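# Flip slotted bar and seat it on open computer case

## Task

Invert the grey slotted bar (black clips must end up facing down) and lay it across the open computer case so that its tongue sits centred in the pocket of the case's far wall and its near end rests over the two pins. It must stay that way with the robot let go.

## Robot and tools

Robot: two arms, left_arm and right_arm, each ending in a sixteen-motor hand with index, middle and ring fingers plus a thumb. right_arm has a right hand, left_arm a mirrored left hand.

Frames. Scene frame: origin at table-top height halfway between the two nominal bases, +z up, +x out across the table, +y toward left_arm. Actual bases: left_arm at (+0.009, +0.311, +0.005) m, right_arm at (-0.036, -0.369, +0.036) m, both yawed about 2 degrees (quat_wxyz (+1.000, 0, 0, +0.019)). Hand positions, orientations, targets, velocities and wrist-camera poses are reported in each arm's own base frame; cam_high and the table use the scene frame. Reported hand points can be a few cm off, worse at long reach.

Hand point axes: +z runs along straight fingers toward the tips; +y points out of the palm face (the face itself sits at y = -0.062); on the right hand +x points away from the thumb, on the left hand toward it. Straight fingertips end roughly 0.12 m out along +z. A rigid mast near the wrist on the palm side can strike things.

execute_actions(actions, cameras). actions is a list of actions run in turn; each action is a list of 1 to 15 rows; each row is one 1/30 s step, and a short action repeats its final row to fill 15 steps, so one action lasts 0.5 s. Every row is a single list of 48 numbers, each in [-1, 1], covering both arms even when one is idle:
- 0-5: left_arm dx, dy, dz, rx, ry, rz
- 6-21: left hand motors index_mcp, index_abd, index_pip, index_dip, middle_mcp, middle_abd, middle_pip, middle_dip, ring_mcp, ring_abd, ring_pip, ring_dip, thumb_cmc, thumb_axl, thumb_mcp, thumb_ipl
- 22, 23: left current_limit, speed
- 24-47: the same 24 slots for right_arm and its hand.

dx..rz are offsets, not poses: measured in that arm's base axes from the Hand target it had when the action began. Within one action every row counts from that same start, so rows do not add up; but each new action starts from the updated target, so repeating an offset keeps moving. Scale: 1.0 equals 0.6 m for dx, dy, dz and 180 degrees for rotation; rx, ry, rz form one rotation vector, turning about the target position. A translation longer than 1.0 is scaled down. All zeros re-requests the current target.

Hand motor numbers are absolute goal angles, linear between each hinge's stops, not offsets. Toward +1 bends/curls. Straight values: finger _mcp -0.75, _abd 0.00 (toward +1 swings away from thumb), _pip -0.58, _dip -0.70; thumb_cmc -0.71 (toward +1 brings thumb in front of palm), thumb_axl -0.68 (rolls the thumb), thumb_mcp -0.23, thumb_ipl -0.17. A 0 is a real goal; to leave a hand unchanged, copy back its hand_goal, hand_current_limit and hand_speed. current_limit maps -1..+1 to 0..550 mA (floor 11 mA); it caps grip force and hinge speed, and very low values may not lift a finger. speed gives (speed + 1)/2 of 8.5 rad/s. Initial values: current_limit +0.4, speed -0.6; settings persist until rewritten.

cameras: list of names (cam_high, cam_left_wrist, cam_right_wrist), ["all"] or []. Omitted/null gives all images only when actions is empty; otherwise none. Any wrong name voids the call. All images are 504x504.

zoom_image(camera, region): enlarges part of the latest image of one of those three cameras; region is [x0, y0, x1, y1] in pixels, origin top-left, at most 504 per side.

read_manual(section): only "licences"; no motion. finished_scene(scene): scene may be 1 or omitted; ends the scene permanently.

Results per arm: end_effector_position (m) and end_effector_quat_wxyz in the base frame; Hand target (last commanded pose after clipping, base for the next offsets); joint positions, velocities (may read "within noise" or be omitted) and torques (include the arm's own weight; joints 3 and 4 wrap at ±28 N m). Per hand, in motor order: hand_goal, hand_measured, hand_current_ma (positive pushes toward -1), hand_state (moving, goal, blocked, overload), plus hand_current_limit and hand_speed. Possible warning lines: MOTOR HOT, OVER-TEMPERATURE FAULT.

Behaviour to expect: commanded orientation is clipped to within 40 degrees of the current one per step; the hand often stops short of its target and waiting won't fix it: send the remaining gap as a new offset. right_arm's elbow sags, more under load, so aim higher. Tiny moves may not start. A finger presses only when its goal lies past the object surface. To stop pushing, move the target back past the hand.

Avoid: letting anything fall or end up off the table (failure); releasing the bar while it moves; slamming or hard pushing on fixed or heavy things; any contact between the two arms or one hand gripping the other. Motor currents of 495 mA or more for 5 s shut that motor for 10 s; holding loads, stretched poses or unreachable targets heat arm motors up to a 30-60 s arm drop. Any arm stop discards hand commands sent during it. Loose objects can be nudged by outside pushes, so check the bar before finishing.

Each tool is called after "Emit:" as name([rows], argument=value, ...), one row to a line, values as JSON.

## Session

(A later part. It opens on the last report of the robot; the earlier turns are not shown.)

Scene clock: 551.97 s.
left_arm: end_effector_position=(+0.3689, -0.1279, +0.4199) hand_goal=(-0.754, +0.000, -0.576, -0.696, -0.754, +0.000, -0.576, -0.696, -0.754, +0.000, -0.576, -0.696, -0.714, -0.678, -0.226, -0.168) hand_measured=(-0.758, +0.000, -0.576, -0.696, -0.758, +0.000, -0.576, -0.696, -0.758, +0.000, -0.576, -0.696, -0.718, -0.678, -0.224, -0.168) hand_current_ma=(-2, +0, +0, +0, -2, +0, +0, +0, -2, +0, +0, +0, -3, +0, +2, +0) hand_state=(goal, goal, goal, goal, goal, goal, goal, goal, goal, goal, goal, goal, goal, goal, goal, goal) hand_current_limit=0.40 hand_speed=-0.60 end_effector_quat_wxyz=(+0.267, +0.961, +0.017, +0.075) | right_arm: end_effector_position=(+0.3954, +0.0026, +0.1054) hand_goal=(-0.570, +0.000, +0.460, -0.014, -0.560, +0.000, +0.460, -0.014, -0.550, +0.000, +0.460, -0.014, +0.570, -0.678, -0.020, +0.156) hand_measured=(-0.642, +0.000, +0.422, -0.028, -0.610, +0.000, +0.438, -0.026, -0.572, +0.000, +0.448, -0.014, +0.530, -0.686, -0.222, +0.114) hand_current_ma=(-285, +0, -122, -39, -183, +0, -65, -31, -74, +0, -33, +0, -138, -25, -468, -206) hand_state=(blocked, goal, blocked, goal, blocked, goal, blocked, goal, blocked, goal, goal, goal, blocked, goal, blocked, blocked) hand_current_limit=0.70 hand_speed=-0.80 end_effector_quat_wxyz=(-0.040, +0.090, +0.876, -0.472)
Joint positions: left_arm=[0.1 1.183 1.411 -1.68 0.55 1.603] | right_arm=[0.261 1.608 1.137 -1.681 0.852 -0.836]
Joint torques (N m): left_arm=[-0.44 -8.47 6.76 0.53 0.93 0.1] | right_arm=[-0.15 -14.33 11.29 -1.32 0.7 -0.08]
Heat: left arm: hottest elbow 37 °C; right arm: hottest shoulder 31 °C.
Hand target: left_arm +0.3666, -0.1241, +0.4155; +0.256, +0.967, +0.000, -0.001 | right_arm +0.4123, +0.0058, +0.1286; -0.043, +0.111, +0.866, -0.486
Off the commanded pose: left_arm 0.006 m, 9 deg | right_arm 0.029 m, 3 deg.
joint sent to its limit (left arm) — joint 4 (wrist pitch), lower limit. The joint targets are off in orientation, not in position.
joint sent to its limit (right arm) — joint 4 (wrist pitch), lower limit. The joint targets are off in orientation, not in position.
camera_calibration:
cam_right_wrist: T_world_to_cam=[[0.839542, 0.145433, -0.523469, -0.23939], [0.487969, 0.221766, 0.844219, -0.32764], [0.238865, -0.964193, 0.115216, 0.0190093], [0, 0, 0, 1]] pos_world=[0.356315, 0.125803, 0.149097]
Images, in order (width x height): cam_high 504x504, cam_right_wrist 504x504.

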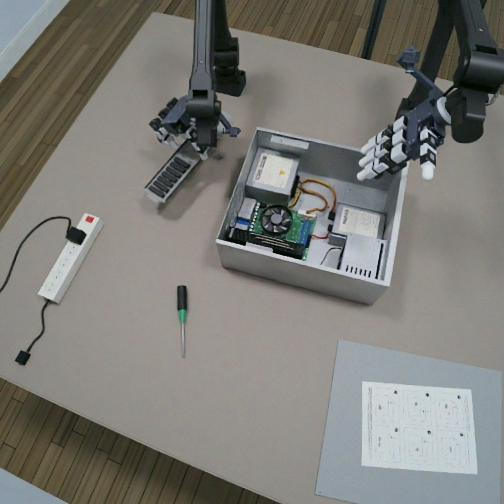

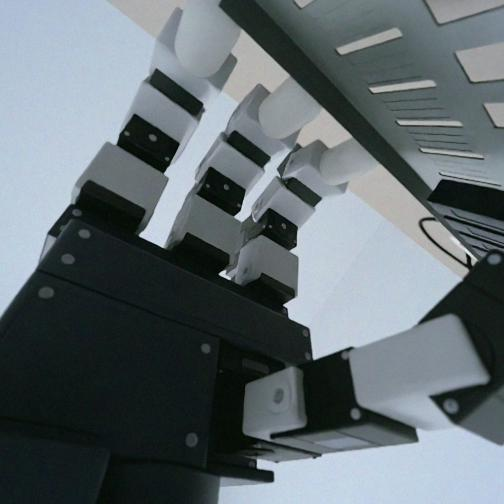

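Emit:
execute_actions([
  [[0,0,0,0,0,0,-0.754,0,-0.576,-0.696,-0.754,0,-0.576,-0.696,-0.754,0,-0.576,-0.696,-0.714,-0.678,-0.226,-0.168,0.4,-0.6,0.0104,0.0208,0.05,0.061,-0.00736,0.00728,-0.57,0,0.46,-0.014,-0.56,0,0.46,-0.014,-0.55,0,0.46,-0.014,0.571,-0.678,-0.02,0.157,0.7,-0.8]],
  [[0,0,0,0,0,0,-0.754,0,-0.576,-0.696,-0.754,0,-0.576,-0.696,-0.754,0,-0.576,-0.696,-0.714,-0.678,-0.226,-0.168,0.4,-0.6,0.0104,0.0208,0.05,0.061,-0.00736,0.00728,-0.57,0,0.46,-0.014,-0.56,0,0.46,-0.014,-0.55,0,0.46,-0.014,0.571,-0.678,-0.02,0.157,0.7,-0.8]],
  [[0,0,0,0,0,0,-0.754,0,-0.576,-0.696,-0.754,0,-0.576,-0.696,-0.754,0,-0.576,-0.696,-0.714,-0.678,-0.226,-0.168,0.4,-0.6,0.0104,0.0208,0.04,0.061,-0.00736,0.00728,-0.57,0,0.46,-0.014,-0.56,0,0.46,-0.014,-0.55,0,0.46,-0.014,0.571,-0.678,-0.02,0.157,0.7,-0.8]],
], cameras=["cam_right_wrist", "cam_high"])

Emit:
zoom_image(camera="cam_high", region=[120, 70, 270, 220])

Scene clock: 563.27 s.
left_arm: end_effector_position=(+0.3689, -0.1279, +0.4199) hand_goal=(-0.754, +0.000, -0.576, -0.696, -0.754, +0.000, -0.576, -0.696, -0.754, +0.000, -0.576, -0.696, -0.714, -0.678, -0.226, -0.168) hand_measured=(-0.758, +0.000, -0.576, -0.696, -0.758, +0.000, -0.576, -0.696, -0.758, +0.000, -0.576, -0.696, -0.718, -0.678, -0.224, -0.168) hand_current_ma=(-2, +0, +0, +0, -2, +0, +0, +0, -2, +0, +0, +0, -3, +0, +2, +0) hand_state=(goal, goal, goal, goal, goal, goal, goal, goal, goal, goal, goal, goal, goal, goal, goal, goal) hand_current_limit=0.40 hand_speed=-0.60 end_effector_quat_wxyz=(+0.267, +0.961, +0.017, +0.075) | right_arm: end_effector_position=(+0.4106, +0.0426, +0.1814) hand_goal=(-0.570, +0.000, +0.460, -0.014, -0.560, +0.000, +0.460, -0.014, -0.550, +0.000, +0.460, -0.014, +0.570, -0.678, -0.020, +0.156) hand_measured=(-0.640, +0.000, +0.418, -0.032, -0.608, +0.000, +0.438, -0.026, -0.572, +0.000, +0.452, -0.012, +0.526, -0.686, -0.222, +0.114) hand_current_ma=(-281, +0, -138, -49, -181, +0, -68, -31, -72, +0, -20, +3, -153, -28, -467, -206) hand_state=(blocked, goal, blocked, goal, blocked, goal, blocked, goal, blocked, goal, goal, goal, blocked, goal, blocked, blocked) hand_current_limit=0.70 hand_speed=-0.80 end_effector_quat_wxyz=(-0.067, +0.074, +0.968, -0.230)
Joint positions: left_arm=[0.1 1.183 1.411 -1.68 0.55 1.603] | right_arm=[0.116 1.469 1.295 -1.632 0.426 -1.251]
Joint torques (N m): left_arm=[-0.44 -8.41 6.75 0.53 0.94 0.1] | right_arm=[-0.56 -13.92 13.68 0.23 0.01 -0.15]
Heat: left arm: hottest elbow 37 °C; right arm: hottest shoulder 31 °C.
Hand target: left_arm +0.3666, -0.1241, +0.4155; +0.256, +0.967, +0.000, -0.001 | right_arm +0.4312, +0.0433, +0.2127; -0.027, +0.082, +0.972, -0.218
Off the commanded pose: left_arm 0.006 m, 9 deg | right_arm 0.037 m, 5 deg.
joint sent to its limit (left arm) — joint 4 (wrist pitch), lower limit. The joint targets are off in orientation, not in position.
camera_calibration:
cam_right_wrist: T_world_to_cam=[[0.834802, 0.389548, -0.389049, -0.25094], [0.497009, -0.229246, 0.836916, -0.391331], [0.236831, -0.89202, -0.384984, 0.133725], [0, 0, 0, 1]] pos_world=[0.37231, 0.127327, 0.281365]
Images, in order (width x height): cam_high 504x504, cam_right_wrist 504x504.

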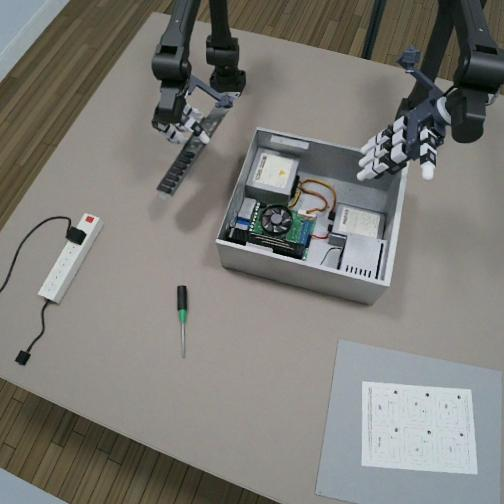

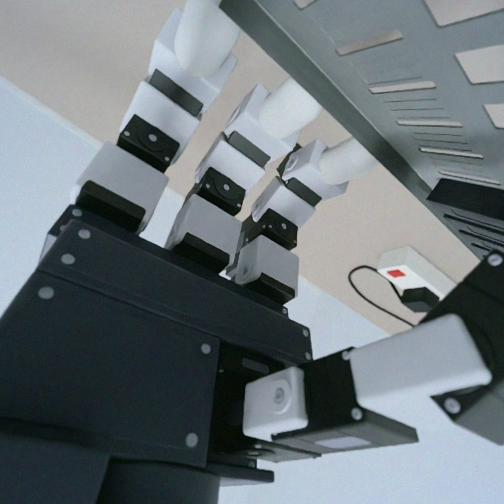

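Scaled by 3.360 from the camera's 504x504 image, which has a finer 720x720 frame.

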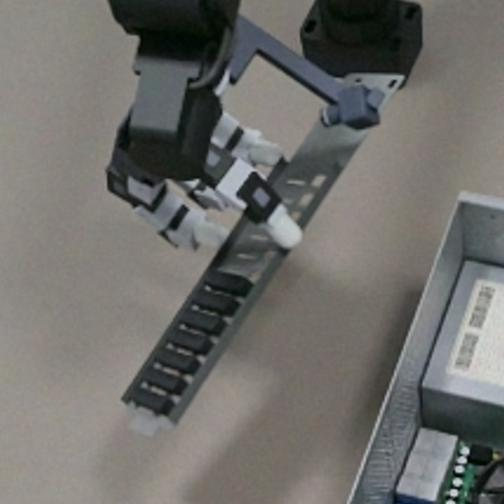

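Emit:
execute_actions([
  [[0,0,0,0,0,0,-0.754,0,-0.576,-0.696,-0.754,0,-0.576,-0.696,-0.754,0,-0.576,-0.696,-0.714,-0.678,-0.226,-0.168,0.4,-0.6,0.0104,0.0208,0.04,0.061,-0.00736,0.00728,-0.57,0,0.46,-0.014,-0.56,0,0.46,-0.014,-0.55,0,0.46,-0.014,0.571,-0.678,-0.02,0.157,0.7,-0.8]],
  [[0,0,0,0,0,0,-0.754,0,-0.576,-0.696,-0.754,0,-0.576,-0.696,-0.754,0,-0.576,-0.696,-0.714,-0.678,-0.226,-0.168,0.4,-0.6,0.0104,0.0208,0.04,0.061,-0.00736,0.00728,-0.57,0,0.46,-0.014,-0.56,0,0.46,-0.014,-0.55,0,0.46,-0.014,0.571,-0.678,-0.02,0.157,0.7,-0.8]],
  [[0,0,0,0,0,0,-0.754,0,-0.576,-0.696,-0.754,0,-0.576,-0.696,-0.754,0,-0.576,-0.696,-0.714,-0.678,-0.226,-0.168,0.4,-0.6,0.0104,0.0208,0.04,0.061,-0.00736,0.00728,-0.57,0,0.46,-0.014,-0.56,0,0.46,-0.014,-0.55,0,0.46,-0.014,0.571,-0.678,-0.02,0.157,0.7,-0.8]],
  [[0,0,0,0,0,0,-0.754,0,-0.576,-0.696,-0.754,0,-0.576,-0.696,-0.754,0,-0.576,-0.696,-0.714,-0.678,-0.226,-0.168,0.4,-0.6,0.0104,0.0208,0.03,0.061,-0.00736,0.00728,-0.57,0,0.46,-0.014,-0.56,0,0.46,-0.014,-0.55,0,0.46,-0.014,0.571,-0.678,-0.02,0.157,0.7,-0.8]],
  [[0,0,0,0,0,0,-0.754,0,-0.576,-0.696,-0.754,0,-0.576,-0.696,-0.754,0,-0.576,-0.696,-0.714,-0.678,-0.226,-0.168,0.4,-0.6,0.0104,0.0208,0.03,0.061,-0.00736,0.00728,-0.57,0,0.46,-0.014,-0.56,0,0.46,-0.014,-0.55,0,0.46,-0.014,0.571,-0.678,-0.02,0.157,0.7,-0.8]],
], cameras=["all"])

Emit:
zoom_image(camera="cam_high", region=[120, 40, 300, 220])

Scene clock: 570.17 s.
left_arm: end_effector_position=(+0.3689, -0.1279, +0.4199) hand_goal=(-0.754, +0.000, -0.576, -0.696, -0.754, +0.000, -0.576, -0.696, -0.754, +0.000, -0.576, -0.696, -0.714, -0.678, -0.226, -0.168) hand_measured=(-0.758, +0.000, -0.576, -0.696, -0.758, +0.000, -0.576, -0.696, -0.758, +0.000, -0.576, -0.696, -0.718, -0.678, -0.224, -0.168) hand_current_ma=(-2, +0, +0, +0, -2, +0, +0, +0, -2, +0, +0, +0, -3, +0, +2, +0) hand_state=(goal, goal, goal, goal, goal, goal, goal, goal, goal, goal, goal, goal, goal, goal, goal, goal) hand_current_limit=0.40 hand_speed=-0.60 end_effector_quat_wxyz=(+0.267, +0.961, +0.017, +0.075) | right_arm: end_effector_position=(+0.4463, +0.1095, +0.2957) hand_goal=(-0.570, +0.000, +0.460, -0.014, -0.560, +0.000, +0.460, -0.014, -0.550, +0.000, +0.460, -0.014, +0.570, -0.678, -0.020, +0.156) hand_measured=(-0.640, +0.000, +0.418, -0.032, -0.608, +0.000, +0.436, -0.026, -0.572, +0.000, +0.452, -0.014, +0.524, -0.688, -0.222, +0.114) hand_current_ma=(-281, +0, -142, -49, -181, +0, -71, -31, -70, +0, -22, +1, -162, -30, -468, -206) hand_state=(blocked, goal, blocked, goal, blocked, goal, blocked, goal, blocked, goal, goal, goal, blocked, goal, blocked, blocked) hand_current_limit=0.70 hand_speed=-0.80 end_effector_quat_wxyz=(-0.031, +0.034, +0.966, +0.254)
Joint positions: left_arm=[0.1 1.183 1.411 -1.68 0.55 1.603] | right_arm=[-0.113 1.48 1.392 -1.596 -0.506 -1.644]
Joint torques (N m): left_arm=[-0.44 -8.47 6.75 0.53 0.94 0.1] | right_arm=[-0.62 -12.34 14.28 0.42 -1.21 -0.28]
Heat: left arm: hottest elbow 37 °C; right arm: hottest shoulder 31 °C.
Hand target: left_arm +0.3666, -0.1241, +0.4155; +0.256, +0.967, +0.000, -0.001 | right_arm +0.4624, +0.1057, +0.3207; +0.005, +0.019, +0.966, +0.258
Off the commanded pose: left_arm 0.006 m, 9 deg | right_arm 0.030 m, 4 deg.
joint sent to its limit (left arm) — joint 4 (wrist pitch), lower limit. The joint targets are off in orientation, not in position.
camera_calibration:
cam_left_wrist: T_world_to_cam=[[-0.782257, 0.492141, -0.381932, 0.471495], [0.317338, 0.842393, 0.435512, -0.243856], [0.53607, 0.219481, -0.815142, 0.294956], [0, 0, 0, 1]] pos_world=[0.288098, -0.0913566, 0.526712]
cam_right_wrist: T_world_to_cam=[[0.832381, 0.514673, 0.205558, -0.450853], [0.433914, -0.835961, 0.335988, -0.246684], [0.344762, -0.190476, -0.919162, 0.261931], [0, 0, 0, 1]] pos_world=[0.392017, 0.0757151, 0.416316]

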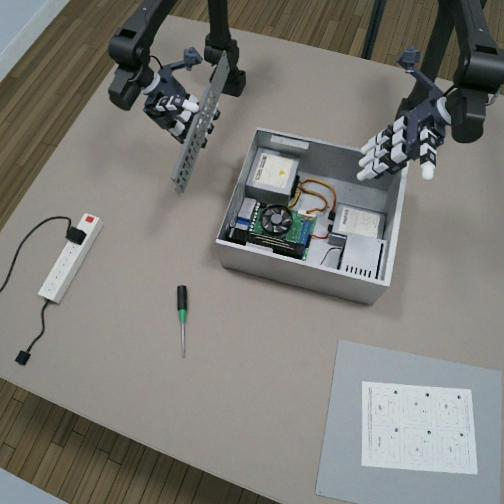

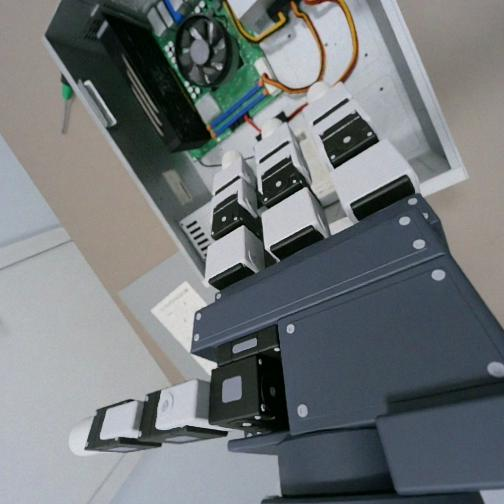

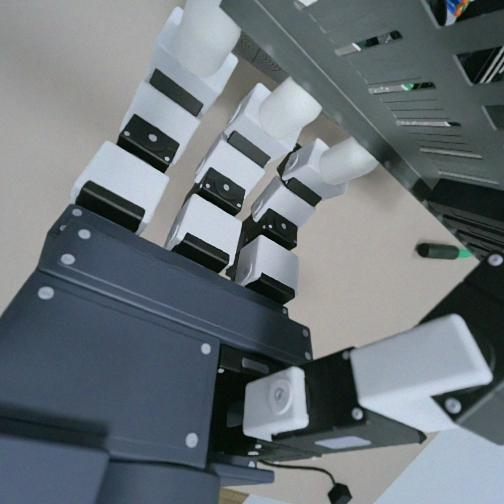

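Scaled by 2.800 from the camera's 504x504 image, which has a finer 720x720 frame.

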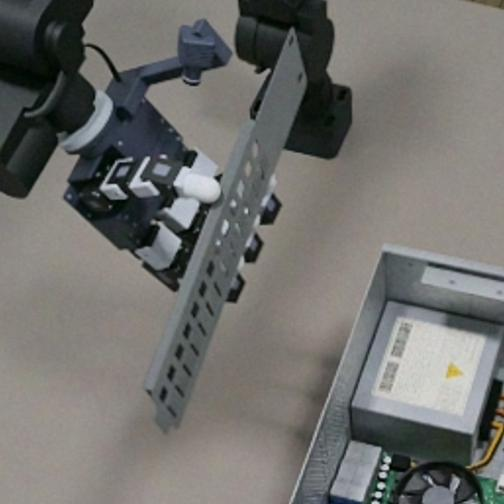

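Emit:
execute_actions([
  [[0,0,0,0,0,0,-0.754,0,-0.576,-0.696,-0.754,0,-0.576,-0.696,-0.754,0,-0.576,-0.696,-0.714,-0.678,-0.226,-0.168,0.4,-0.6,0.002,0.063,-0.006,0,0,0,-0.57,0,0.46,-0.014,-0.56,0,0.46,-0.014,-0.55,0,0.46,-0.014,0.571,-0.678,-0.02,0.157,0.7,-0.8]],
  [[0,0,0,0,0,0,-0.754,0,-0.576,-0.696,-0.754,0,-0.576,-0.696,-0.754,0,-0.576,-0.696,-0.714,-0.678,-0.226,-0.168,0.4,-0.6,0.002,0.063,-0.006,0,0,0,-0.57,0,0.46,-0.014,-0.56,0,0.46,-0.014,-0.55,0,0.46,-0.014,0.571,-0.678,-0.02,0.157,0.7,-0.8]],
  [[0,0,0,0,0,0,-0.754,0,-0.576,-0.696,-0.754,0,-0.576,-0.696,-0.754,0,-0.576,-0.696,-0.714,-0.678,-0.226,-0.168,0.4,-0.6,0.002,0.063,0,0,0,0,-0.57,0,0.46,-0.014,-0.56,0,0.46,-0.014,-0.55,0,0.46,-0.014,0.571,-0.678,-0.02,0.157,0.7,-0.8]],
], cameras=["all"])

Emit:
zoom_image(camera="cam_high", region=[140, 40, 320, 220])

Scene clock: 583.17 s.
left_arm: end_effector_position=(+0.3689, -0.1279, +0.4199) hand_goal=(-0.754, +0.000, -0.576, -0.696, -0.754, +0.000, -0.576, -0.696, -0.754, +0.000, -0.576, -0.696, -0.714, -0.678, -0.226, -0.168) hand_measured=(-0.758, +0.000, -0.576, -0.696, -0.758, +0.000, -0.576, -0.696, -0.758, +0.000, -0.576, -0.696, -0.718, -0.678, -0.224, -0.168) hand_current_ma=(-2, +0, +0, +0, -2, +0, +0, +0, -2, +0, +0, +0, -3, +0, +2, +0) hand_state=(goal, goal, goal, goal, goal, goal, goal, goal, goal, goal, goal, goal, goal, goal, goal, goal) hand_current_limit=0.40 hand_speed=-0.60 end_effector_quat_wxyz=(+0.267, +0.961, +0.017, +0.075) | right_arm: end_effector_position=(+0.4573, +0.2175, +0.2950) hand_goal=(-0.570, +0.000, +0.460, -0.014, -0.560, +0.000, +0.460, -0.014, -0.550, +0.000, +0.460, -0.014, +0.570, -0.678, -0.020, +0.156) hand_measured=(-0.640, +0.000, +0.418, -0.028, -0.608, +0.000, +0.436, -0.026, -0.572, +0.000, +0.452, -0.014, +0.524, -0.688, -0.222, +0.114) hand_current_ma=(-281, +0, -142, -38, -181, +0, -71, -31, -70, +0, -22, +0, -162, -30, -468, -206) hand_state=(blocked, goal, blocked, goal, blocked, goal, blocked, goal, blocked, goal, goal, goal, blocked, goal, blocked, blocked) hand_current_limit=0.70 hand_speed=-0.80 end_effector_quat_wxyz=(-0.020, +0.022, +0.967, +0.251)
Joint positions: left_arm=[0.1 1.183 1.411 -1.68 0.55 1.603] | right_arm=[0.137 1.48 1.392 -1.437 -0.508 -1.376]
Joint torques (N m): left_arm=[-0.44 -8.47 6.76 0.53 0.94 0.1] | right_arm=[-0.03 -13.92 11.79 1.22 -0.96 -0.03]
Heat: left arm: hottest elbow 37 °C; right arm: hottest shoulder 31 °C.
Hand target: left_arm +0.3666, -0.1241, +0.4155; +0.256, +0.967, +0.000, -0.001 | right_arm +0.4660, +0.2191, +0.3135; +0.005, +0.019, +0.966, +0.258
Off the commanded pose: left_arm 0.006 m, 9 deg | right_arm 0.020 m, 3 deg.
joint sent to its limit (left arm) — joint 4 (wrist pitch), lower limit. The joint targets are off in orientation, not in position.
camera_calibration:
cam_left_wrist: T_world_to_cam=[[-0.782257, 0.492141, -0.381932, 0.471495], [0.317338, 0.842393, 0.435512, -0.243856], [0.53607, 0.219481, -0.815142, 0.294956], [0, 0, 0, 1]] pos_world=[0.288098, -0.0913566, 0.526712]
cam_right_wrist: T_world_to_cam=[[0.817852, 0.529263, 0.225829, -0.517966], [0.437837, -0.827025, 0.352604, -0.169603], [0.373386, -0.189502, -0.908115, 0.261501], [0, 0, 0, 1]] pos_world=[0.400237, 0.183429, 0.414247]

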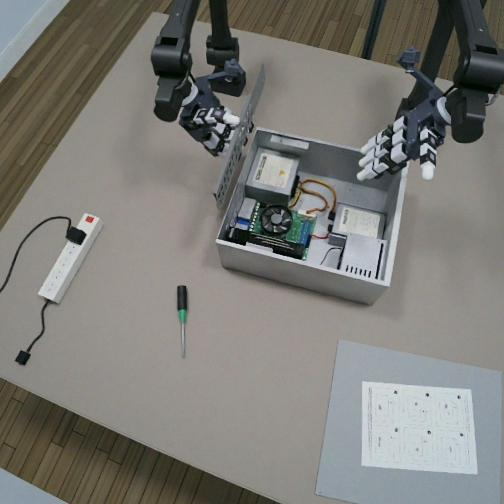

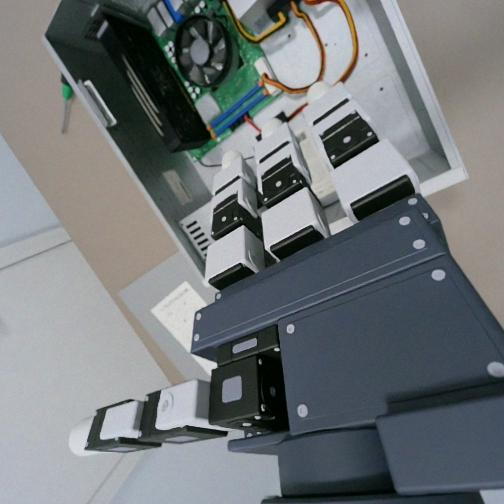

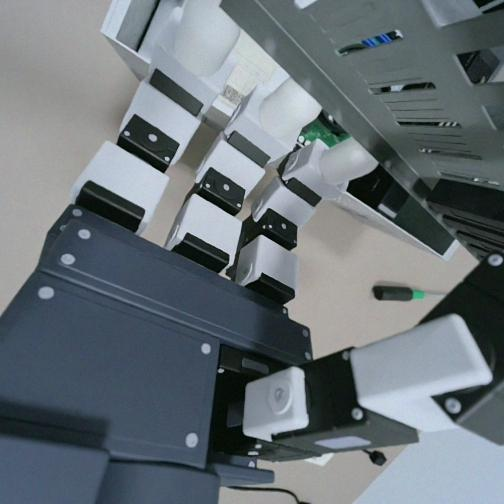

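Scaled by 2.800 from the camera's 504x504 image, which has a finer 720x720 frame.

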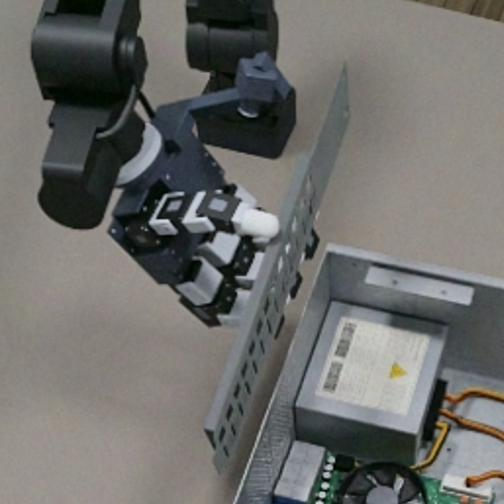

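Emit:
execute_actions([
  [[0.0546,-0.0558,-0.0352,0,0,0,-0.932,0,0.46,-0.014,-0.932,0,0.46,-0.014,-0.932,0,0.46,-0.014,0.571,-0.678,-0.38,0.157,0.4,-0.6,0,0,0,0,-0.011,0,-0.57,0,0.46,-0.014,-0.56,0,0.46,-0.014,-0.55,0,0.46,-0.014,0.571,-0.678,-0.02,0.157,0.7,-0.8]],
  [[0.0546,-0.0558,-0.0352,0,0,0,-0.932,0,0.46,-0.014,-0.932,0,0.46,-0.014,-0.932,0,0.46,-0.014,0.571,-0.678,-0.38,0.157,0.4,-0.6,0,0,0,0,-0.011,0,-0.57,0,0.46,-0.014,-0.56,0,0.46,-0.014,-0.55,0,0.46,-0.014,0.571,-0.678,-0.02,0.157,0.7,-0.8]],
  [[0.0546,-0.0558,-0.0352,0,0,0,-0.932,0,0.46,-0.014,-0.932,0,0.46,-0.014,-0.932,0,0.46,-0.014,0.571,-0.678,-0.38,0.157,0.4,-0.6,0,0,0,0,0,0,-0.57,0,0.46,-0.014,-0.56,0,0.46,-0.014,-0.55,0,0.46,-0.014,0.571,-0.678,-0.02,0.157,0.7,-0.8]],
  [[0.0546,-0.0558,-0.0352,0,0,0,-0.932,0,0.46,-0.014,-0.932,0,0.46,-0.014,-0.932,0,0.46,-0.014,0.571,-0.678,-0.38,0.157,0.4,-0.6,0,0,0,0,0,0,-0.57,0,0.46,-0.014,-0.56,0,0.46,-0.014,-0.55,0,0.46,-0.014,0.571,-0.678,-0.02,0.157,0.7,-0.8]],
  [[0.0546,-0.0558,-0.0352,0,0,0,-0.932,0,0.46,-0.014,-0.932,0,0.46,-0.014,-0.932,0,0.46,-0.014,0.571,-0.678,-0.38,0.157,0.4,-0.6,0,0,0,0,0,0,-0.57,0,0.46,-0.014,-0.56,0,0.46,-0.014,-0.55,0,0.46,-0.014,0.571,-0.678,-0.02,0.157,0.7,-0.8]],
], cameras=["all"])

Emit:
zoom_image(camera="cam_high", region=[140, 40, 340, 240])

Emit:
zoom_image(camera="cam_left_wrist", region=[0, 0, 350, 350])

Scene clock: 596.30 s.
left_arm: end_effector_position=(+0.5160, -0.2864, +0.2948) hand_goal=(-0.932, +0.000, +0.460, -0.014, -0.932, +0.000, +0.460, -0.014, -0.932, +0.000, +0.460, -0.014, +0.570, -0.678, -0.380, +0.156) hand_measured=(-0.934, +0.000, +0.454, -0.018, -0.934, +0.000, +0.452, -0.016, -0.934, +0.000, +0.454, -0.016, +0.568, -0.678, -0.372, +0.156) hand_current_ma=(-1, +0, -5, -2, -1, +0, -6, -1, -1, +0, -5, -1, -1, +0, +8, +0) hand_state=(goal, goal, goal, goal, goal, goal, goal, goal, goal, goal, goal, goal, goal, goal, goal, goal) hand_current_limit=0.40 hand_speed=-0.60 end_effector_quat_wxyz=(+0.253, +0.967, +0.001, -0.021) | right_arm: end_effector_position=(+0.4683, +0.2178, +0.2917) hand_goal=(-0.570, +0.000, +0.460, -0.014, -0.560, +0.000, +0.460, -0.014, -0.550, +0.000, +0.460, -0.014, +0.570, -0.678, -0.020, +0.156) hand_measured=(-0.640, +0.000, +0.418, -0.028, -0.608, +0.000, +0.436, -0.026, -0.572, +0.000, +0.452, -0.014, +0.524, -0.688, -0.222, +0.114) hand_current_ma=(-281, +0, -142, -38, -181, +0, -71, -31, -70, +0, -22, +0, -162, -30, -467, -206) hand_state=(blocked, goal, blocked, goal, blocked, goal, blocked, goal, blocked, goal, goal, goal, blocked, goal, blocked, blocked) hand_current_limit=0.70 hand_speed=-0.80 end_effector_quat_wxyz=(+0.012, +0.015, +0.968, +0.251)
Joint positions: left_arm=[-0.248 1.67 1.614 -1.422 0.506 1.297] | right_arm=[0.137 1.478 1.377 -1.36 -0.498 -1.375]
Joint torques (N m): left_arm=[-1.49 -15.74 11.06 1.17 0.74 -0.24] | right_arm=[0.21 -16.44 9.7 1.43 -0.95 0.02]
Heat: left arm: hottest elbow 37 °C; right arm: hottest elbow 31 °C.
Hand target: left_arm +0.5304, -0.2917, +0.3097; +0.256, +0.967, +0.000, -0.002 | right_arm +0.4660, +0.2191, +0.3135; +0.038, +0.010, +0.965, +0.259
Off the commanded pose: left_arm 0.022 m, 2 deg | right_arm 0.022 m, 3 deg.
camera_calibration:
cam_left_wrist: T_world_to_cam=[[-0.794147, 0.564378, -0.225407, 0.597507], [0.457329, 0.799252, 0.38993, -0.17379], [0.400225, 0.206577, -0.89283, 0.238284], [0, 0, 0, 1]] pos_world=[0.458621, -0.247541, 0.415196]
cam_right_wrist: T_world_to_cam=[[0.802124, 0.52876, 0.277505, -0.533981], [0.413202, -0.826954, 0.381329, -0.169789], [0.431115, -0.191208, -0.881805, 0.22011], [0, 0, 0, 1]] pos_world=[0.403583, 0.184027, 0.407022]

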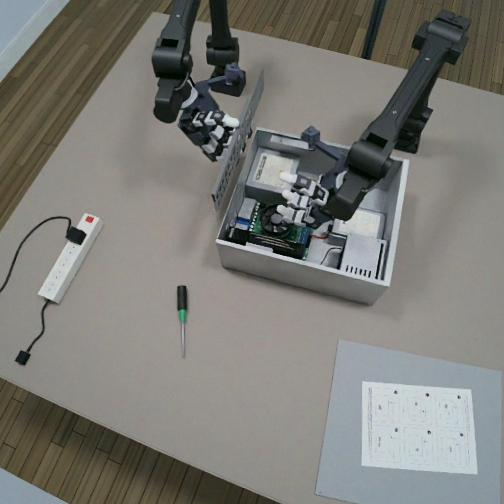

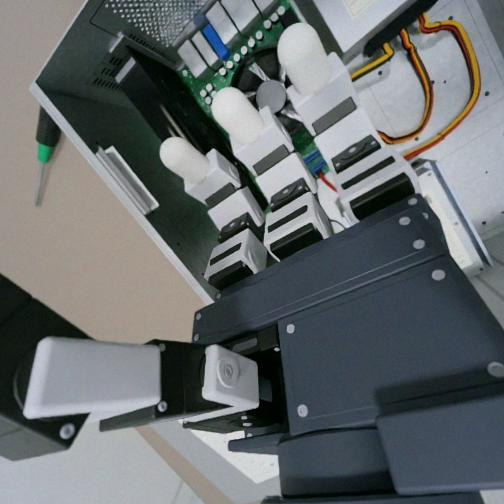

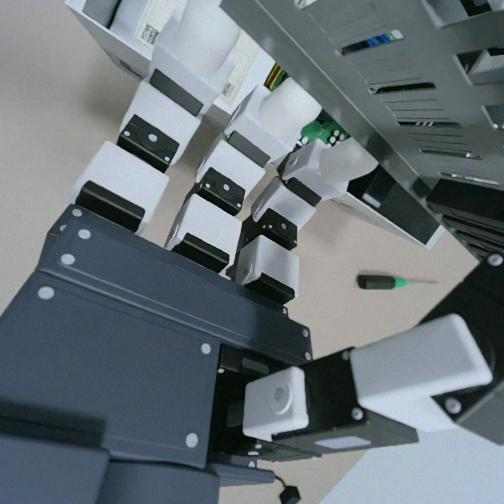

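Scaled by 2.520 from the camera's 504x504 image, which has a finer 720x720 frame.

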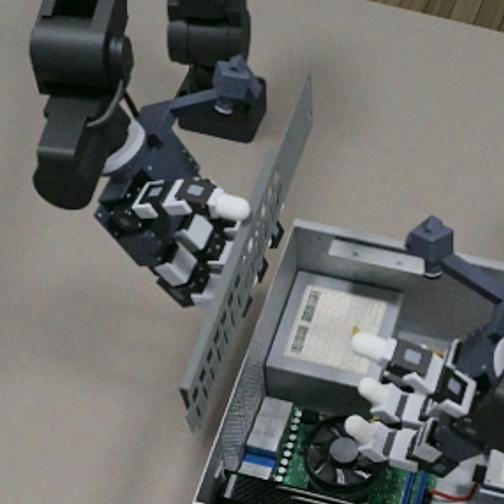

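Scaled by 1.440 from the camera's 504x504 image, which has a finer 720x720 frame.

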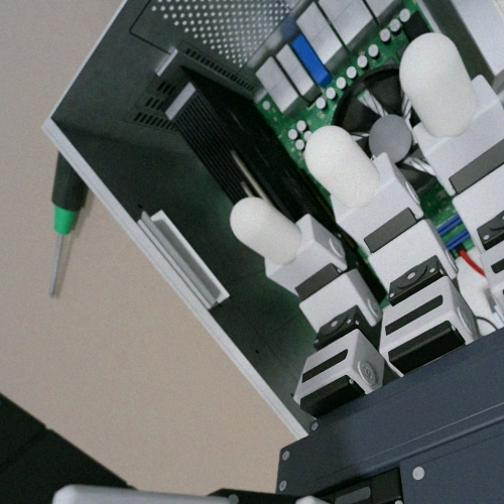

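Emit:
execute_actions([
  [[0.0191,-0.0627,0.0096,0,-0.006,-0.0027,-0.932,0,0.46,-0.014,-0.932,0,0.46,-0.014,-0.932,0,0.46,-0.014,0.571,-0.678,-0.38,0.157,0.4,-0.6,0,0,0,0,0,0,-0.57,0,0.46,-0.014,-0.56,0,0.46,-0.014,-0.55,0,0.46,-0.014,0.571,-0.678,-0.02,0.157,0.7,-0.8]],
  [[0.0191,-0.0627,0.0096,0,-0.006,-0.0027,-0.932,0,0.46,-0.014,-0.932,0,0.46,-0.014,-0.932,0,0.46,-0.014,0.571,-0.678,-0.38,0.157,0.4,-0.6,0,0,0,0,0,0,-0.57,0,0.46,-0.014,-0.56,0,0.46,-0.014,-0.55,0,0.46,-0.014,0.571,-0.678,-0.02,0.157,0.7,-0.8]],
  [[0.0191,-0.0627,0.0096,0,-0.006,-0.0027,-0.932,0,0.46,-0.014,-0.932,0,0.46,-0.014,-0.932,0,0.46,-0.014,0.571,-0.678,-0.38,0.157,0.4,-0.6,0,0,0,0,0,0,-0.57,0,0.46,-0.014,-0.56,0,0.46,-0.014,-0.55,0,0.46,-0.014,0.571,-0.678,-0.02,0.157,0.7,-0.8]],
], cameras=["all"])

Emit:
zoom_image(camera="cam_high", region=[170, 70, 310, 210])

Emit:
zoom_image(camera="cam_left_wrist", region=[0, 0, 350, 350])

Scene clock: 617.43 s.
left_arm: end_effector_position=(+0.5512, -0.3987, +0.3179) hand_goal=(-0.932, +0.000, +0.460, -0.014, -0.932, +0.000, +0.460, -0.014, -0.932, +0.000, +0.460, -0.014, +0.570, -0.678, -0.380, +0.156) hand_measured=(-0.934, +0.000, +0.454, -0.018, -0.934, +0.000, +0.452, -0.016, -0.934, +0.000, +0.454, -0.016, +0.568, -0.678, -0.372, +0.156) hand_current_ma=(-1, +0, -5, -2, -1, +0, -6, -1, -1, +0, -5, -1, -1, +0, +8, +0) hand_state=(goal, goal, goal, goal, goal, goal, goal, goal, goal, goal, goal, goal, goal, goal, goal, goal) hand_current_limit=0.40 hand_speed=-0.60 end_effector_quat_wxyz=(+0.253, +0.967, -0.023, +0.011) | right_arm: end_effector_position=(+0.4683, +0.2178, +0.2917) hand_goal=(-0.570, +0.000, +0.460, -0.014, -0.560, +0.000, +0.460, -0.014, -0.550, +0.000, +0.460, -0.014, +0.570, -0.678, -0.020, +0.156) hand_measured=(-0.640, +0.000, +0.418, -0.028, -0.608, +0.000, +0.436, -0.026, -0.572, +0.000, +0.452, -0.014, +0.524, -0.688, -0.222, +0.114) hand_current_ma=(-281, +0, -142, -38, -181, +0, -71, -31, -70, +0, -22, +0, -162, -30, -468, -206) hand_state=(blocked, goal, blocked, goal, blocked, goal, blocked, goal, blocked, goal, goal, goal, blocked, goal, blocked, blocked) hand_current_limit=0.70 hand_speed=-0.80 end_effector_quat_wxyz=(+0.012, +0.015, +0.968, +0.251)
Joint positions: left_arm=[-0.422 1.827 1.877 -1.385 0.459 1.141] | right_arm=[0.137 1.478 1.377 -1.36 -0.498 -1.375]
Joint torques (N m): left_arm=[-1.26 -17.61 11.54 1.17 0.64 -0.23] | right_arm=[0.21 -16.44 9.73 1.43 -0.95 0.01]
Heat: left arm: hottest elbow 39 °C; right arm: hottest shoulder 31 °C.
Hand target: left_arm +0.5647, -0.4045, +0.3271; +0.256, +0.966, -0.020, +0.022 | right_arm +0.4660, +0.2191, +0.3135; +0.038, +0.010, +0.965, +0.259
Off the commanded pose: left_arm 0.017 m, 1 deg | right_arm 0.022 m, 3 deg.
camera_calibration:
cam_left_wrist: T_world_to_cam=[[-0.758433, 0.5868, -0.283628, 0.701796], [0.450142, 0.786331, 0.423149, -0.120735], [0.47133, 0.193257, -0.860523, 0.213175], [0, 0, 0, 1]] pos_world=[0.486137, -0.358074, 0.43358]
cam_right_wrist: T_world_to_cam=[[0.802124, 0.52876, 0.277505, -0.533981], [0.413202, -0.826954, 0.381329, -0.169789], [0.431115, -0.191208, -0.881805, 0.22011], [0, 0, 0, 1]] pos_world=[0.403583, 0.184027, 0.407022]

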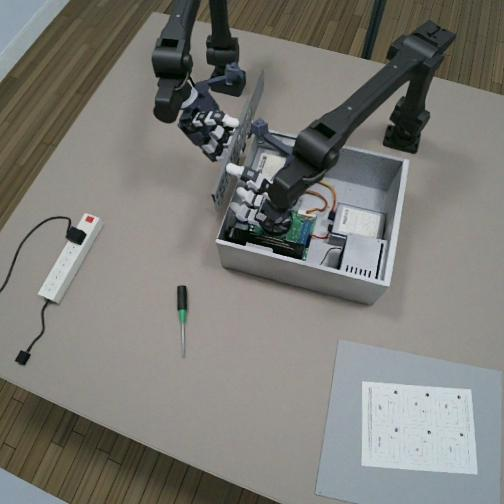

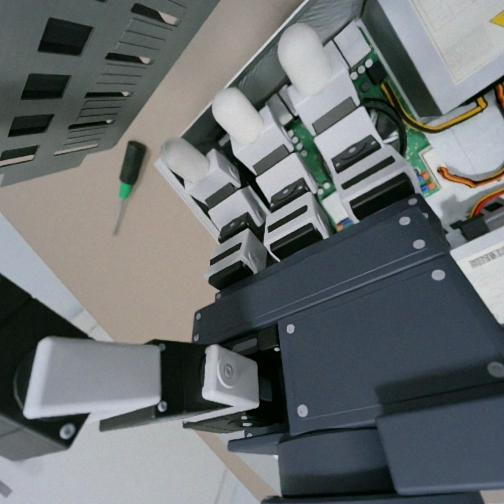

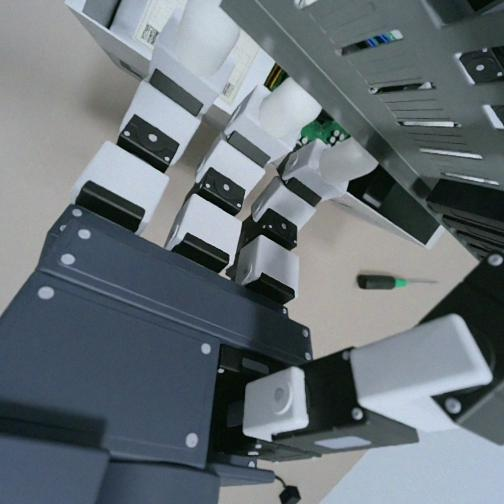

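Scaled by 3.600 from the camera's 504x504 image, which has a finer 720x720 frame.

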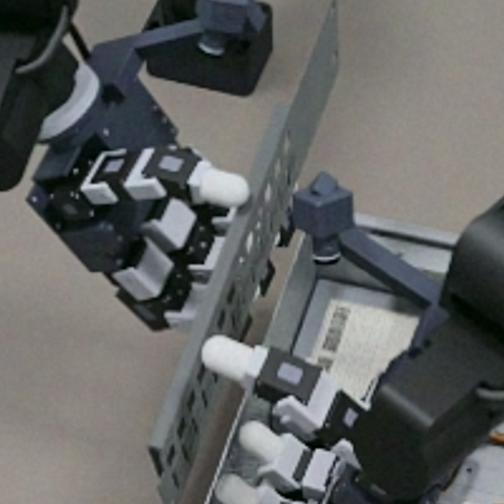

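Scaled by 1.440 from the camera's 504x504 image, which has a finer 720x720 frame.

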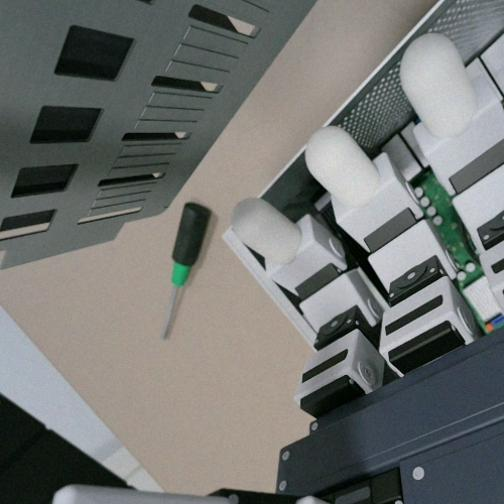

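Emit:
zoom_image(camera="cam_high", region=[200, 120, 270, 190])

Scaled by 7.200 from the camera's 504x504 image, which has a finer 720x720 frame.

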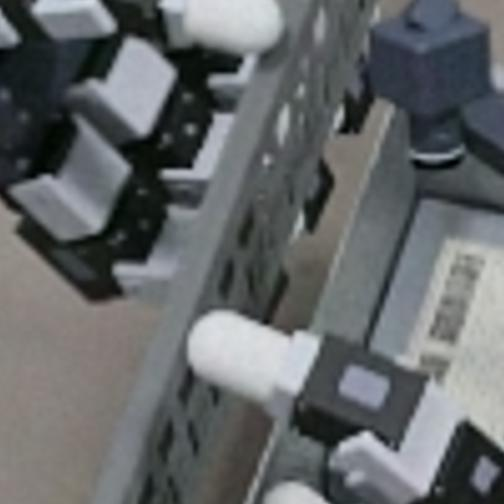

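Emit:
execute_actions([
  [[-0.0006,-0.0158,-0.0092,0,0.0098,0.0078,-0.932,0,0.46,-0.014,-0.932,0,0.46,-0.014,-0.932,0,0.46,-0.014,0.571,-0.678,-0.38,0.157,0.4,-0.6,0,0,0,0,0,0,-0.57,0,0.46,-0.014,-0.56,0,0.46,-0.014,-0.55,0,0.46,-0.014,0.571,-0.678,-0.02,0.157,0.7,-0.8]],
  [[-0.0006,-0.0158,-0.0092,0,0.0098,0.0078,-0.932,0,0.46,-0.014,-0.932,0,0.46,-0.014,-0.932,0,0.46,-0.014,0.571,-0.678,-0.38,0.157,0.4,-0.6,0,0,0,0,0,0,-0.57,0,0.46,-0.014,-0.56,0,0.46,-0.014,-0.55,0,0.46,-0.014,0.571,-0.678,-0.02,0.157,0.7,-0.8]],
  [[-0.0006,-0.0158,-0.0092,0,0.0098,0.0078,-0.932,0,0.46,-0.014,-0.932,0,0.46,-0.014,-0.932,0,0.46,-0.014,0.571,-0.678,-0.38,0.157,0.4,-0.6,0,0,0,0,0,0,-0.57,0,0.46,-0.014,-0.56,0,0.46,-0.014,-0.55,0,0.46,-0.014,0.571,-0.678,-0.02,0.157,0.7,-0.8]],
], cameras=["all"])

Emit:
zoom_image(camera="cam_high", region=[190, 110, 270, 220])

Emit:
zoom_image(camera="cam_left_wrist", region=[0, 0, 350, 350])

Emit:
zoom_image(camera="cam_right_wrist", region=[204, 0, 504, 300])

Scene clock: 640.07 s.
left_arm: end_effector_position=(+0.5544, -0.4213, +0.3014) hand_goal=(-0.932, +0.000, +0.460, -0.014, -0.932, +0.000, +0.460, -0.014, -0.932, +0.000, +0.460, -0.014, +0.570, -0.678, -0.380, +0.156) hand_measured=(-0.934, +0.000, +0.454, -0.018, -0.934, +0.000, +0.452, -0.016, -0.934, +0.000, +0.454, -0.016, +0.568, -0.678, -0.372, +0.156) hand_current_ma=(-1, +0, -5, -2, -1, +0, -6, -1, -1, +0, -5, -1, -1, +0, +8, +0) hand_state=(goal, goal, goal, goal, goal, goal, goal, goal, goal, goal, goal, goal, goal, goal, goal, goal) hand_current_limit=0.40 hand_speed=-0.60 end_effector_quat_wxyz=(+0.249, +0.968, +0.029, -0.021) | right_arm: end_effector_position=(+0.4683, +0.2178, +0.2917) hand_goal=(-0.570, +0.000, +0.460, -0.014, -0.560, +0.000, +0.460, -0.014, -0.550, +0.000, +0.460, -0.014, +0.570, -0.678, -0.020, +0.156) hand_measured=(-0.640, +0.000, +0.418, -0.028, -0.608, +0.000, +0.436, -0.026, -0.572, +0.000, +0.452, -0.014, +0.524, -0.688, -0.222, +0.114) hand_current_ma=(-281, +0, -142, -38, -181, +0, -71, -31, -70, +0, -22, +0, -162, -30, -468, -206) hand_state=(blocked, goal, blocked, goal, blocked, goal, blocked, goal, blocked, goal, goal, goal, blocked, goal, blocked, blocked) hand_current_limit=0.70 hand_speed=-0.80 end_effector_quat_wxyz=(+0.012, +0.015, +0.968, +0.251)
Joint positions: left_arm=[-0.461 1.86 1.891 -1.385 0.461 0.999] | right_arm=[0.137 1.478 1.377 -1.36 -0.498 -1.375]
Joint torques (N m): left_arm=[-1.85 -18.02 11.58 1.13 0.89 -0.19] | right_arm=[0.15 -16.44 9.72 1.43 -0.95 0.02]
Heat: left arm: hottest elbow 43 °C; right arm: hottest shoulder 32 °C.
Hand target: left_arm +0.5637, -0.4328, +0.3106; +0.256, +0.966, +0.028, -0.013 | right_arm +0.4660, +0.2191, +0.3135; +0.038, +0.010, +0.965, +0.259
Off the commanded pose: left_arm 0.017 m, 1 deg | right_arm 0.022 m, 3 deg.
camera_calibration:
cam_left_wrist: T_world_to_cam=[[-0.826594, 0.522107, -0.21011, 0.701199], [0.418242, 0.819675, 0.391416, -0.0561225], [0.376583, 0.235666, -0.895906, 0.282934], [0, 0, 0, 1]] pos_world=[0.496532, -0.386776, 0.422778]
cam_right_wrist: T_world_to_cam=[[0.802124, 0.52876, 0.277505, -0.533981], [0.413202, -0.826954, 0.381329, -0.169789], [0.431115, -0.191208, -0.881805, 0.22011], [0, 0, 0, 1]] pos_world=[0.403583, 0.184027, 0.407022]

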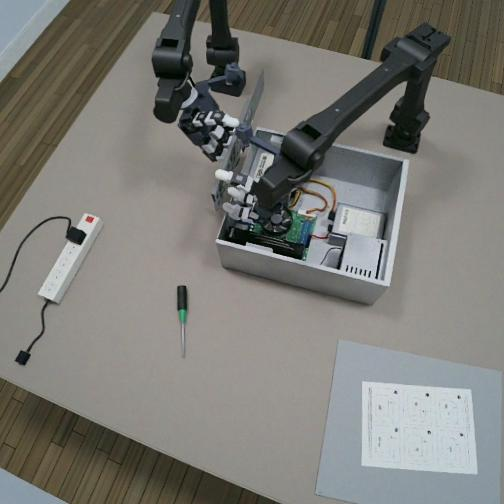

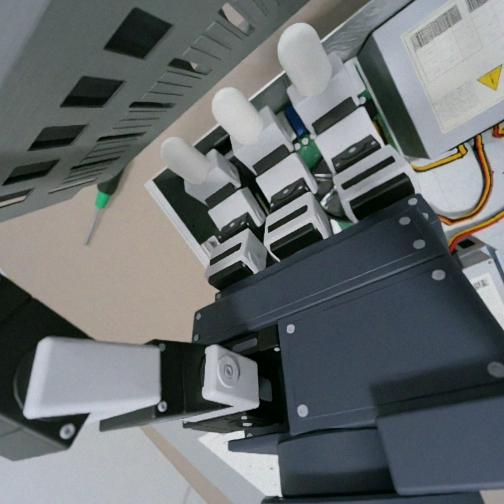

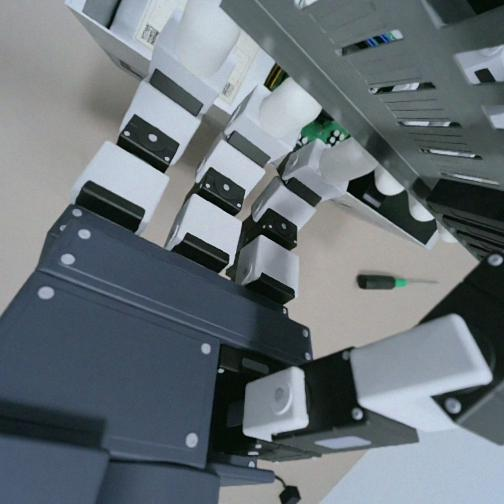

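Scaled by 4.582 from the camera's 504x504 image, which has a finer 720x720 frame.

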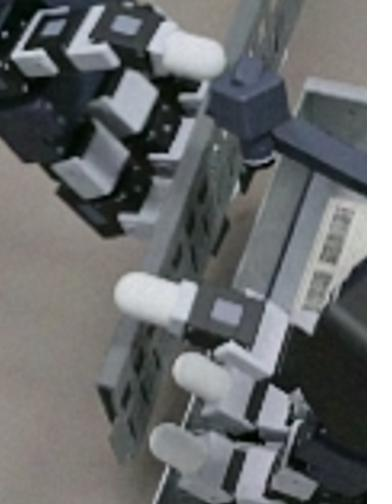

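Scaled by 1.440 from the camera's 504x504 image, which has a finer 720x720 frame.

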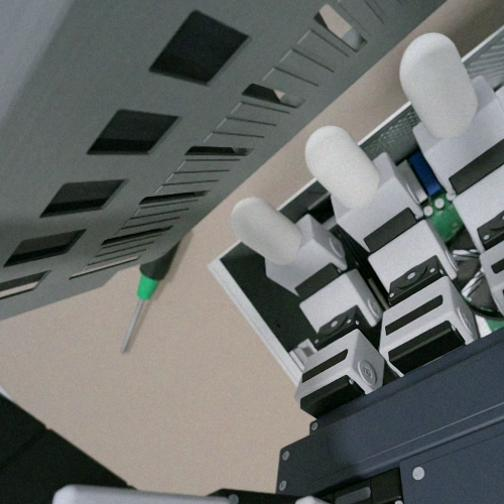

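Scaled by 1.680 from the camera's 504x504 image, which has a finer 720x720 frame.

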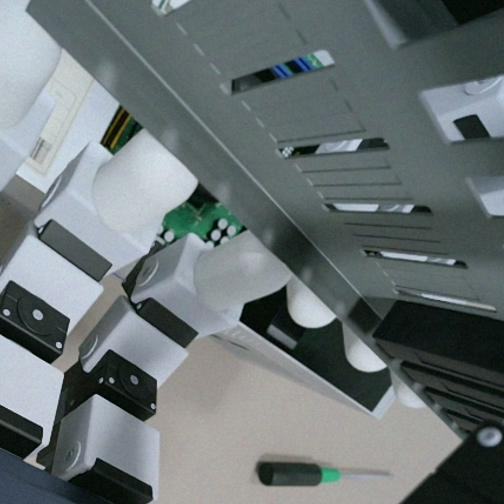

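Emit:
execute_actions([
  [[0,-0.012,0,0,0,0,-0.86,0,0.46,-0.014,-0.86,0,0.46,-0.014,-0.86,0,0.46,-0.014,0.571,-0.678,-0.32,0.157,0.4,-0.7,0,0,0,0,0,0,-0.57,0,0.46,-0.014,-0.56,0,0.46,-0.014,-0.55,0,0.46,-0.014,0.571,-0.678,-0.02,0.157,0.7,-0.8]],
  [[0,0,0,0,0,0,-0.80,0,0.46,-0.014,-0.80,0,0.46,-0.014,-0.80,0,0.46,-0.014,0.571,-0.678,-0.27,0.157,0.4,-0.8,0,0,0,0,0,0,-0.57,0,0.46,-0.014,-0.56,0,0.46,-0.014,-0.55,0,0.46,-0.014,0.571,-0.678,-0.02,0.157,0.7,-0.8]],
], cameras=["all"])

Emit:
zoom_image(camera="cam_high", region=[190, 110, 270, 220])

Emit:
zoom_image(camera="cam_left_wrist", region=[0, 0, 350, 350])

Emit:
zoom_image(camera="cam_right_wrist", region=[204, 0, 504, 300])

Scene clock: 648.13 s.
left_arm: end_effector_position=(+0.5543, -0.4281, +0.3023) hand_goal=(-0.800, +0.000, +0.460, -0.014, -0.800, +0.000, +0.460, -0.014, -0.800, +0.000, +0.460, -0.014, +0.570, -0.678, -0.270, +0.156) hand_measured=(-0.812, +0.000, +0.454, -0.018, -0.812, +0.000, +0.452, -0.016, -0.812, +0.000, +0.454, -0.016, +0.568, -0.678, -0.268, +0.156) hand_current_ma=(-12, +0, -4, -2, -13, +0, -5, -1, -13, +0, -5, -1, -1, +0, +1, +0) hand_state=(goal, goal, goal, goal, goal, goal, goal, goal, goal, goal, goal, goal, goal, goal, goal, goal) hand_current_limit=0.40 hand_speed=-0.80 end_effector_quat_wxyz=(+0.250, +0.967, +0.029, -0.021) | right_arm: end_effector_position=(+0.4683, +0.2178, +0.2917) hand_goal=(-0.570, +0.000, +0.460, -0.014, -0.560, +0.000, +0.460, -0.014, -0.550, +0.000, +0.460, -0.014, +0.570, -0.678, -0.020, +0.156) hand_measured=(-0.640, +0.000, +0.418, -0.028, -0.608, +0.000, +0.436, -0.026, -0.572, +0.000, +0.452, -0.014, +0.524, -0.688, -0.222, +0.114) hand_current_ma=(-281, +0, -142, -38, -181, +0, -71, -31, -70, +0, -22, +0, -162, -30, -468, -206) hand_state=(blocked, goal, blocked, goal, blocked, goal, blocked, goal, blocked, goal, goal, goal, blocked, goal, blocked, blocked) hand_current_limit=0.70 hand_speed=-0.80 end_effector_quat_wxyz=(+0.012, +0.015, +0.968, +0.251)
Joint positions: left_arm=[-0.471 1.868 1.903 -1.385 0.461 0.987] | right_arm=[0.137 1.478 1.377 -1.36 -0.498 -1.375]
Joint torques (N m): left_arm=[-1.9 -18.02 11.63 1.2 0.81 -0.19] | right_arm=[0.15 -16.44 9.72 1.43 -0.95 0.01]
Heat: left arm: hottest elbow 43 °C; right arm: hottest shoulder 32 °C.
Hand target: left_arm +0.5637, -0.4401, +0.3107; +0.256, +0.966, +0.028, -0.013 | right_arm +0.4660, +0.2191, +0.3135; +0.038, +0.010, +0.965, +0.259
Off the commanded pose: left_arm 0.017 m, 1 deg | right_arm 0.022 m, 3 deg.
camera_calibration:
cam_left_wrist: T_world_to_cam=[[-0.82709, 0.521353, -0.210031, 0.704719], [0.418416, 0.820607, 0.389272, -0.0499956], [0.375301, 0.234083, -0.896858, 0.285779], [0, 0, 0, 1]] pos_world=[0.496532, -0.393277, 0.423777]
cam_right_wrist: T_world_to_cam=[[0.802124, 0.52876, 0.277505, -0.533981], [0.413202, -0.826954, 0.381329, -0.169789], [0.431115, -0.191208, -0.881805, 0.22011], [0, 0, 0, 1]] pos_world=[0.403583, 0.184027, 0.407022]

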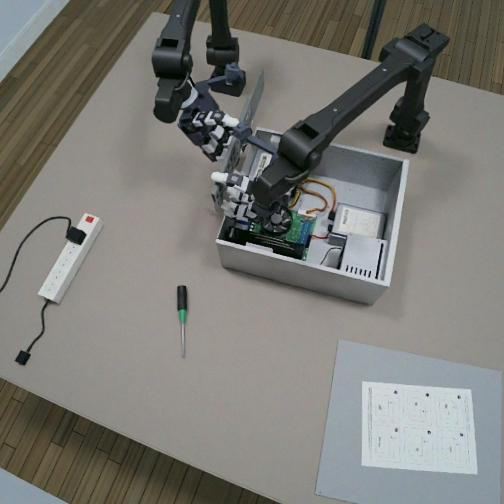

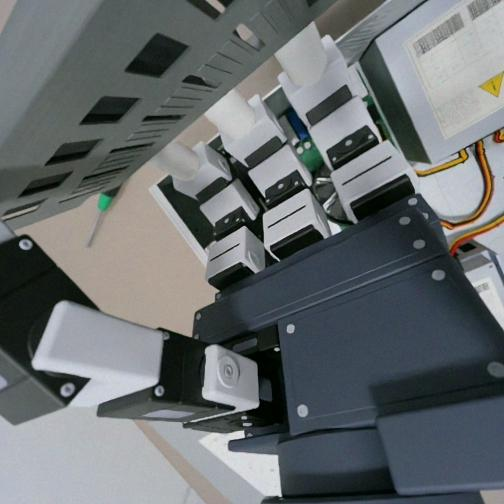

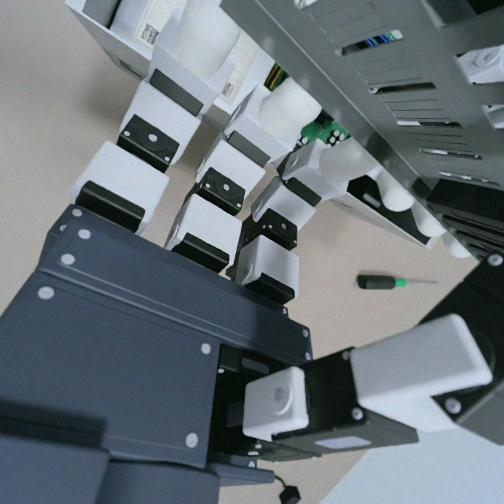

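Scaled by 4.582 from the camera's 504x504 image, which has a finer 720x720 frame.

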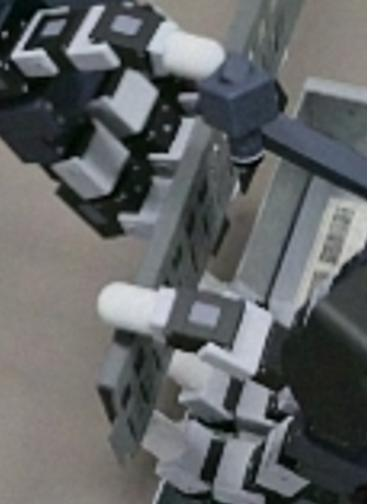

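Scaled by 1.440 from the camera's 504x504 image, which has a finer 720x720 frame.

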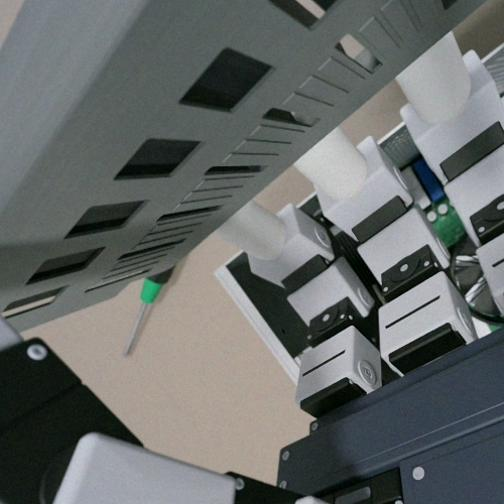

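Scaled by 1.680 from the camera's 504x504 image, which has a finer 720x720 frame.

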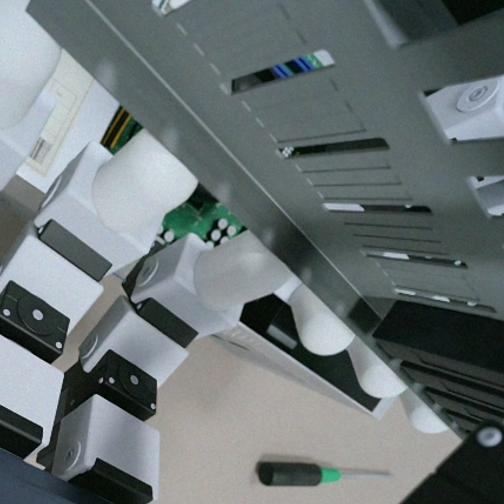

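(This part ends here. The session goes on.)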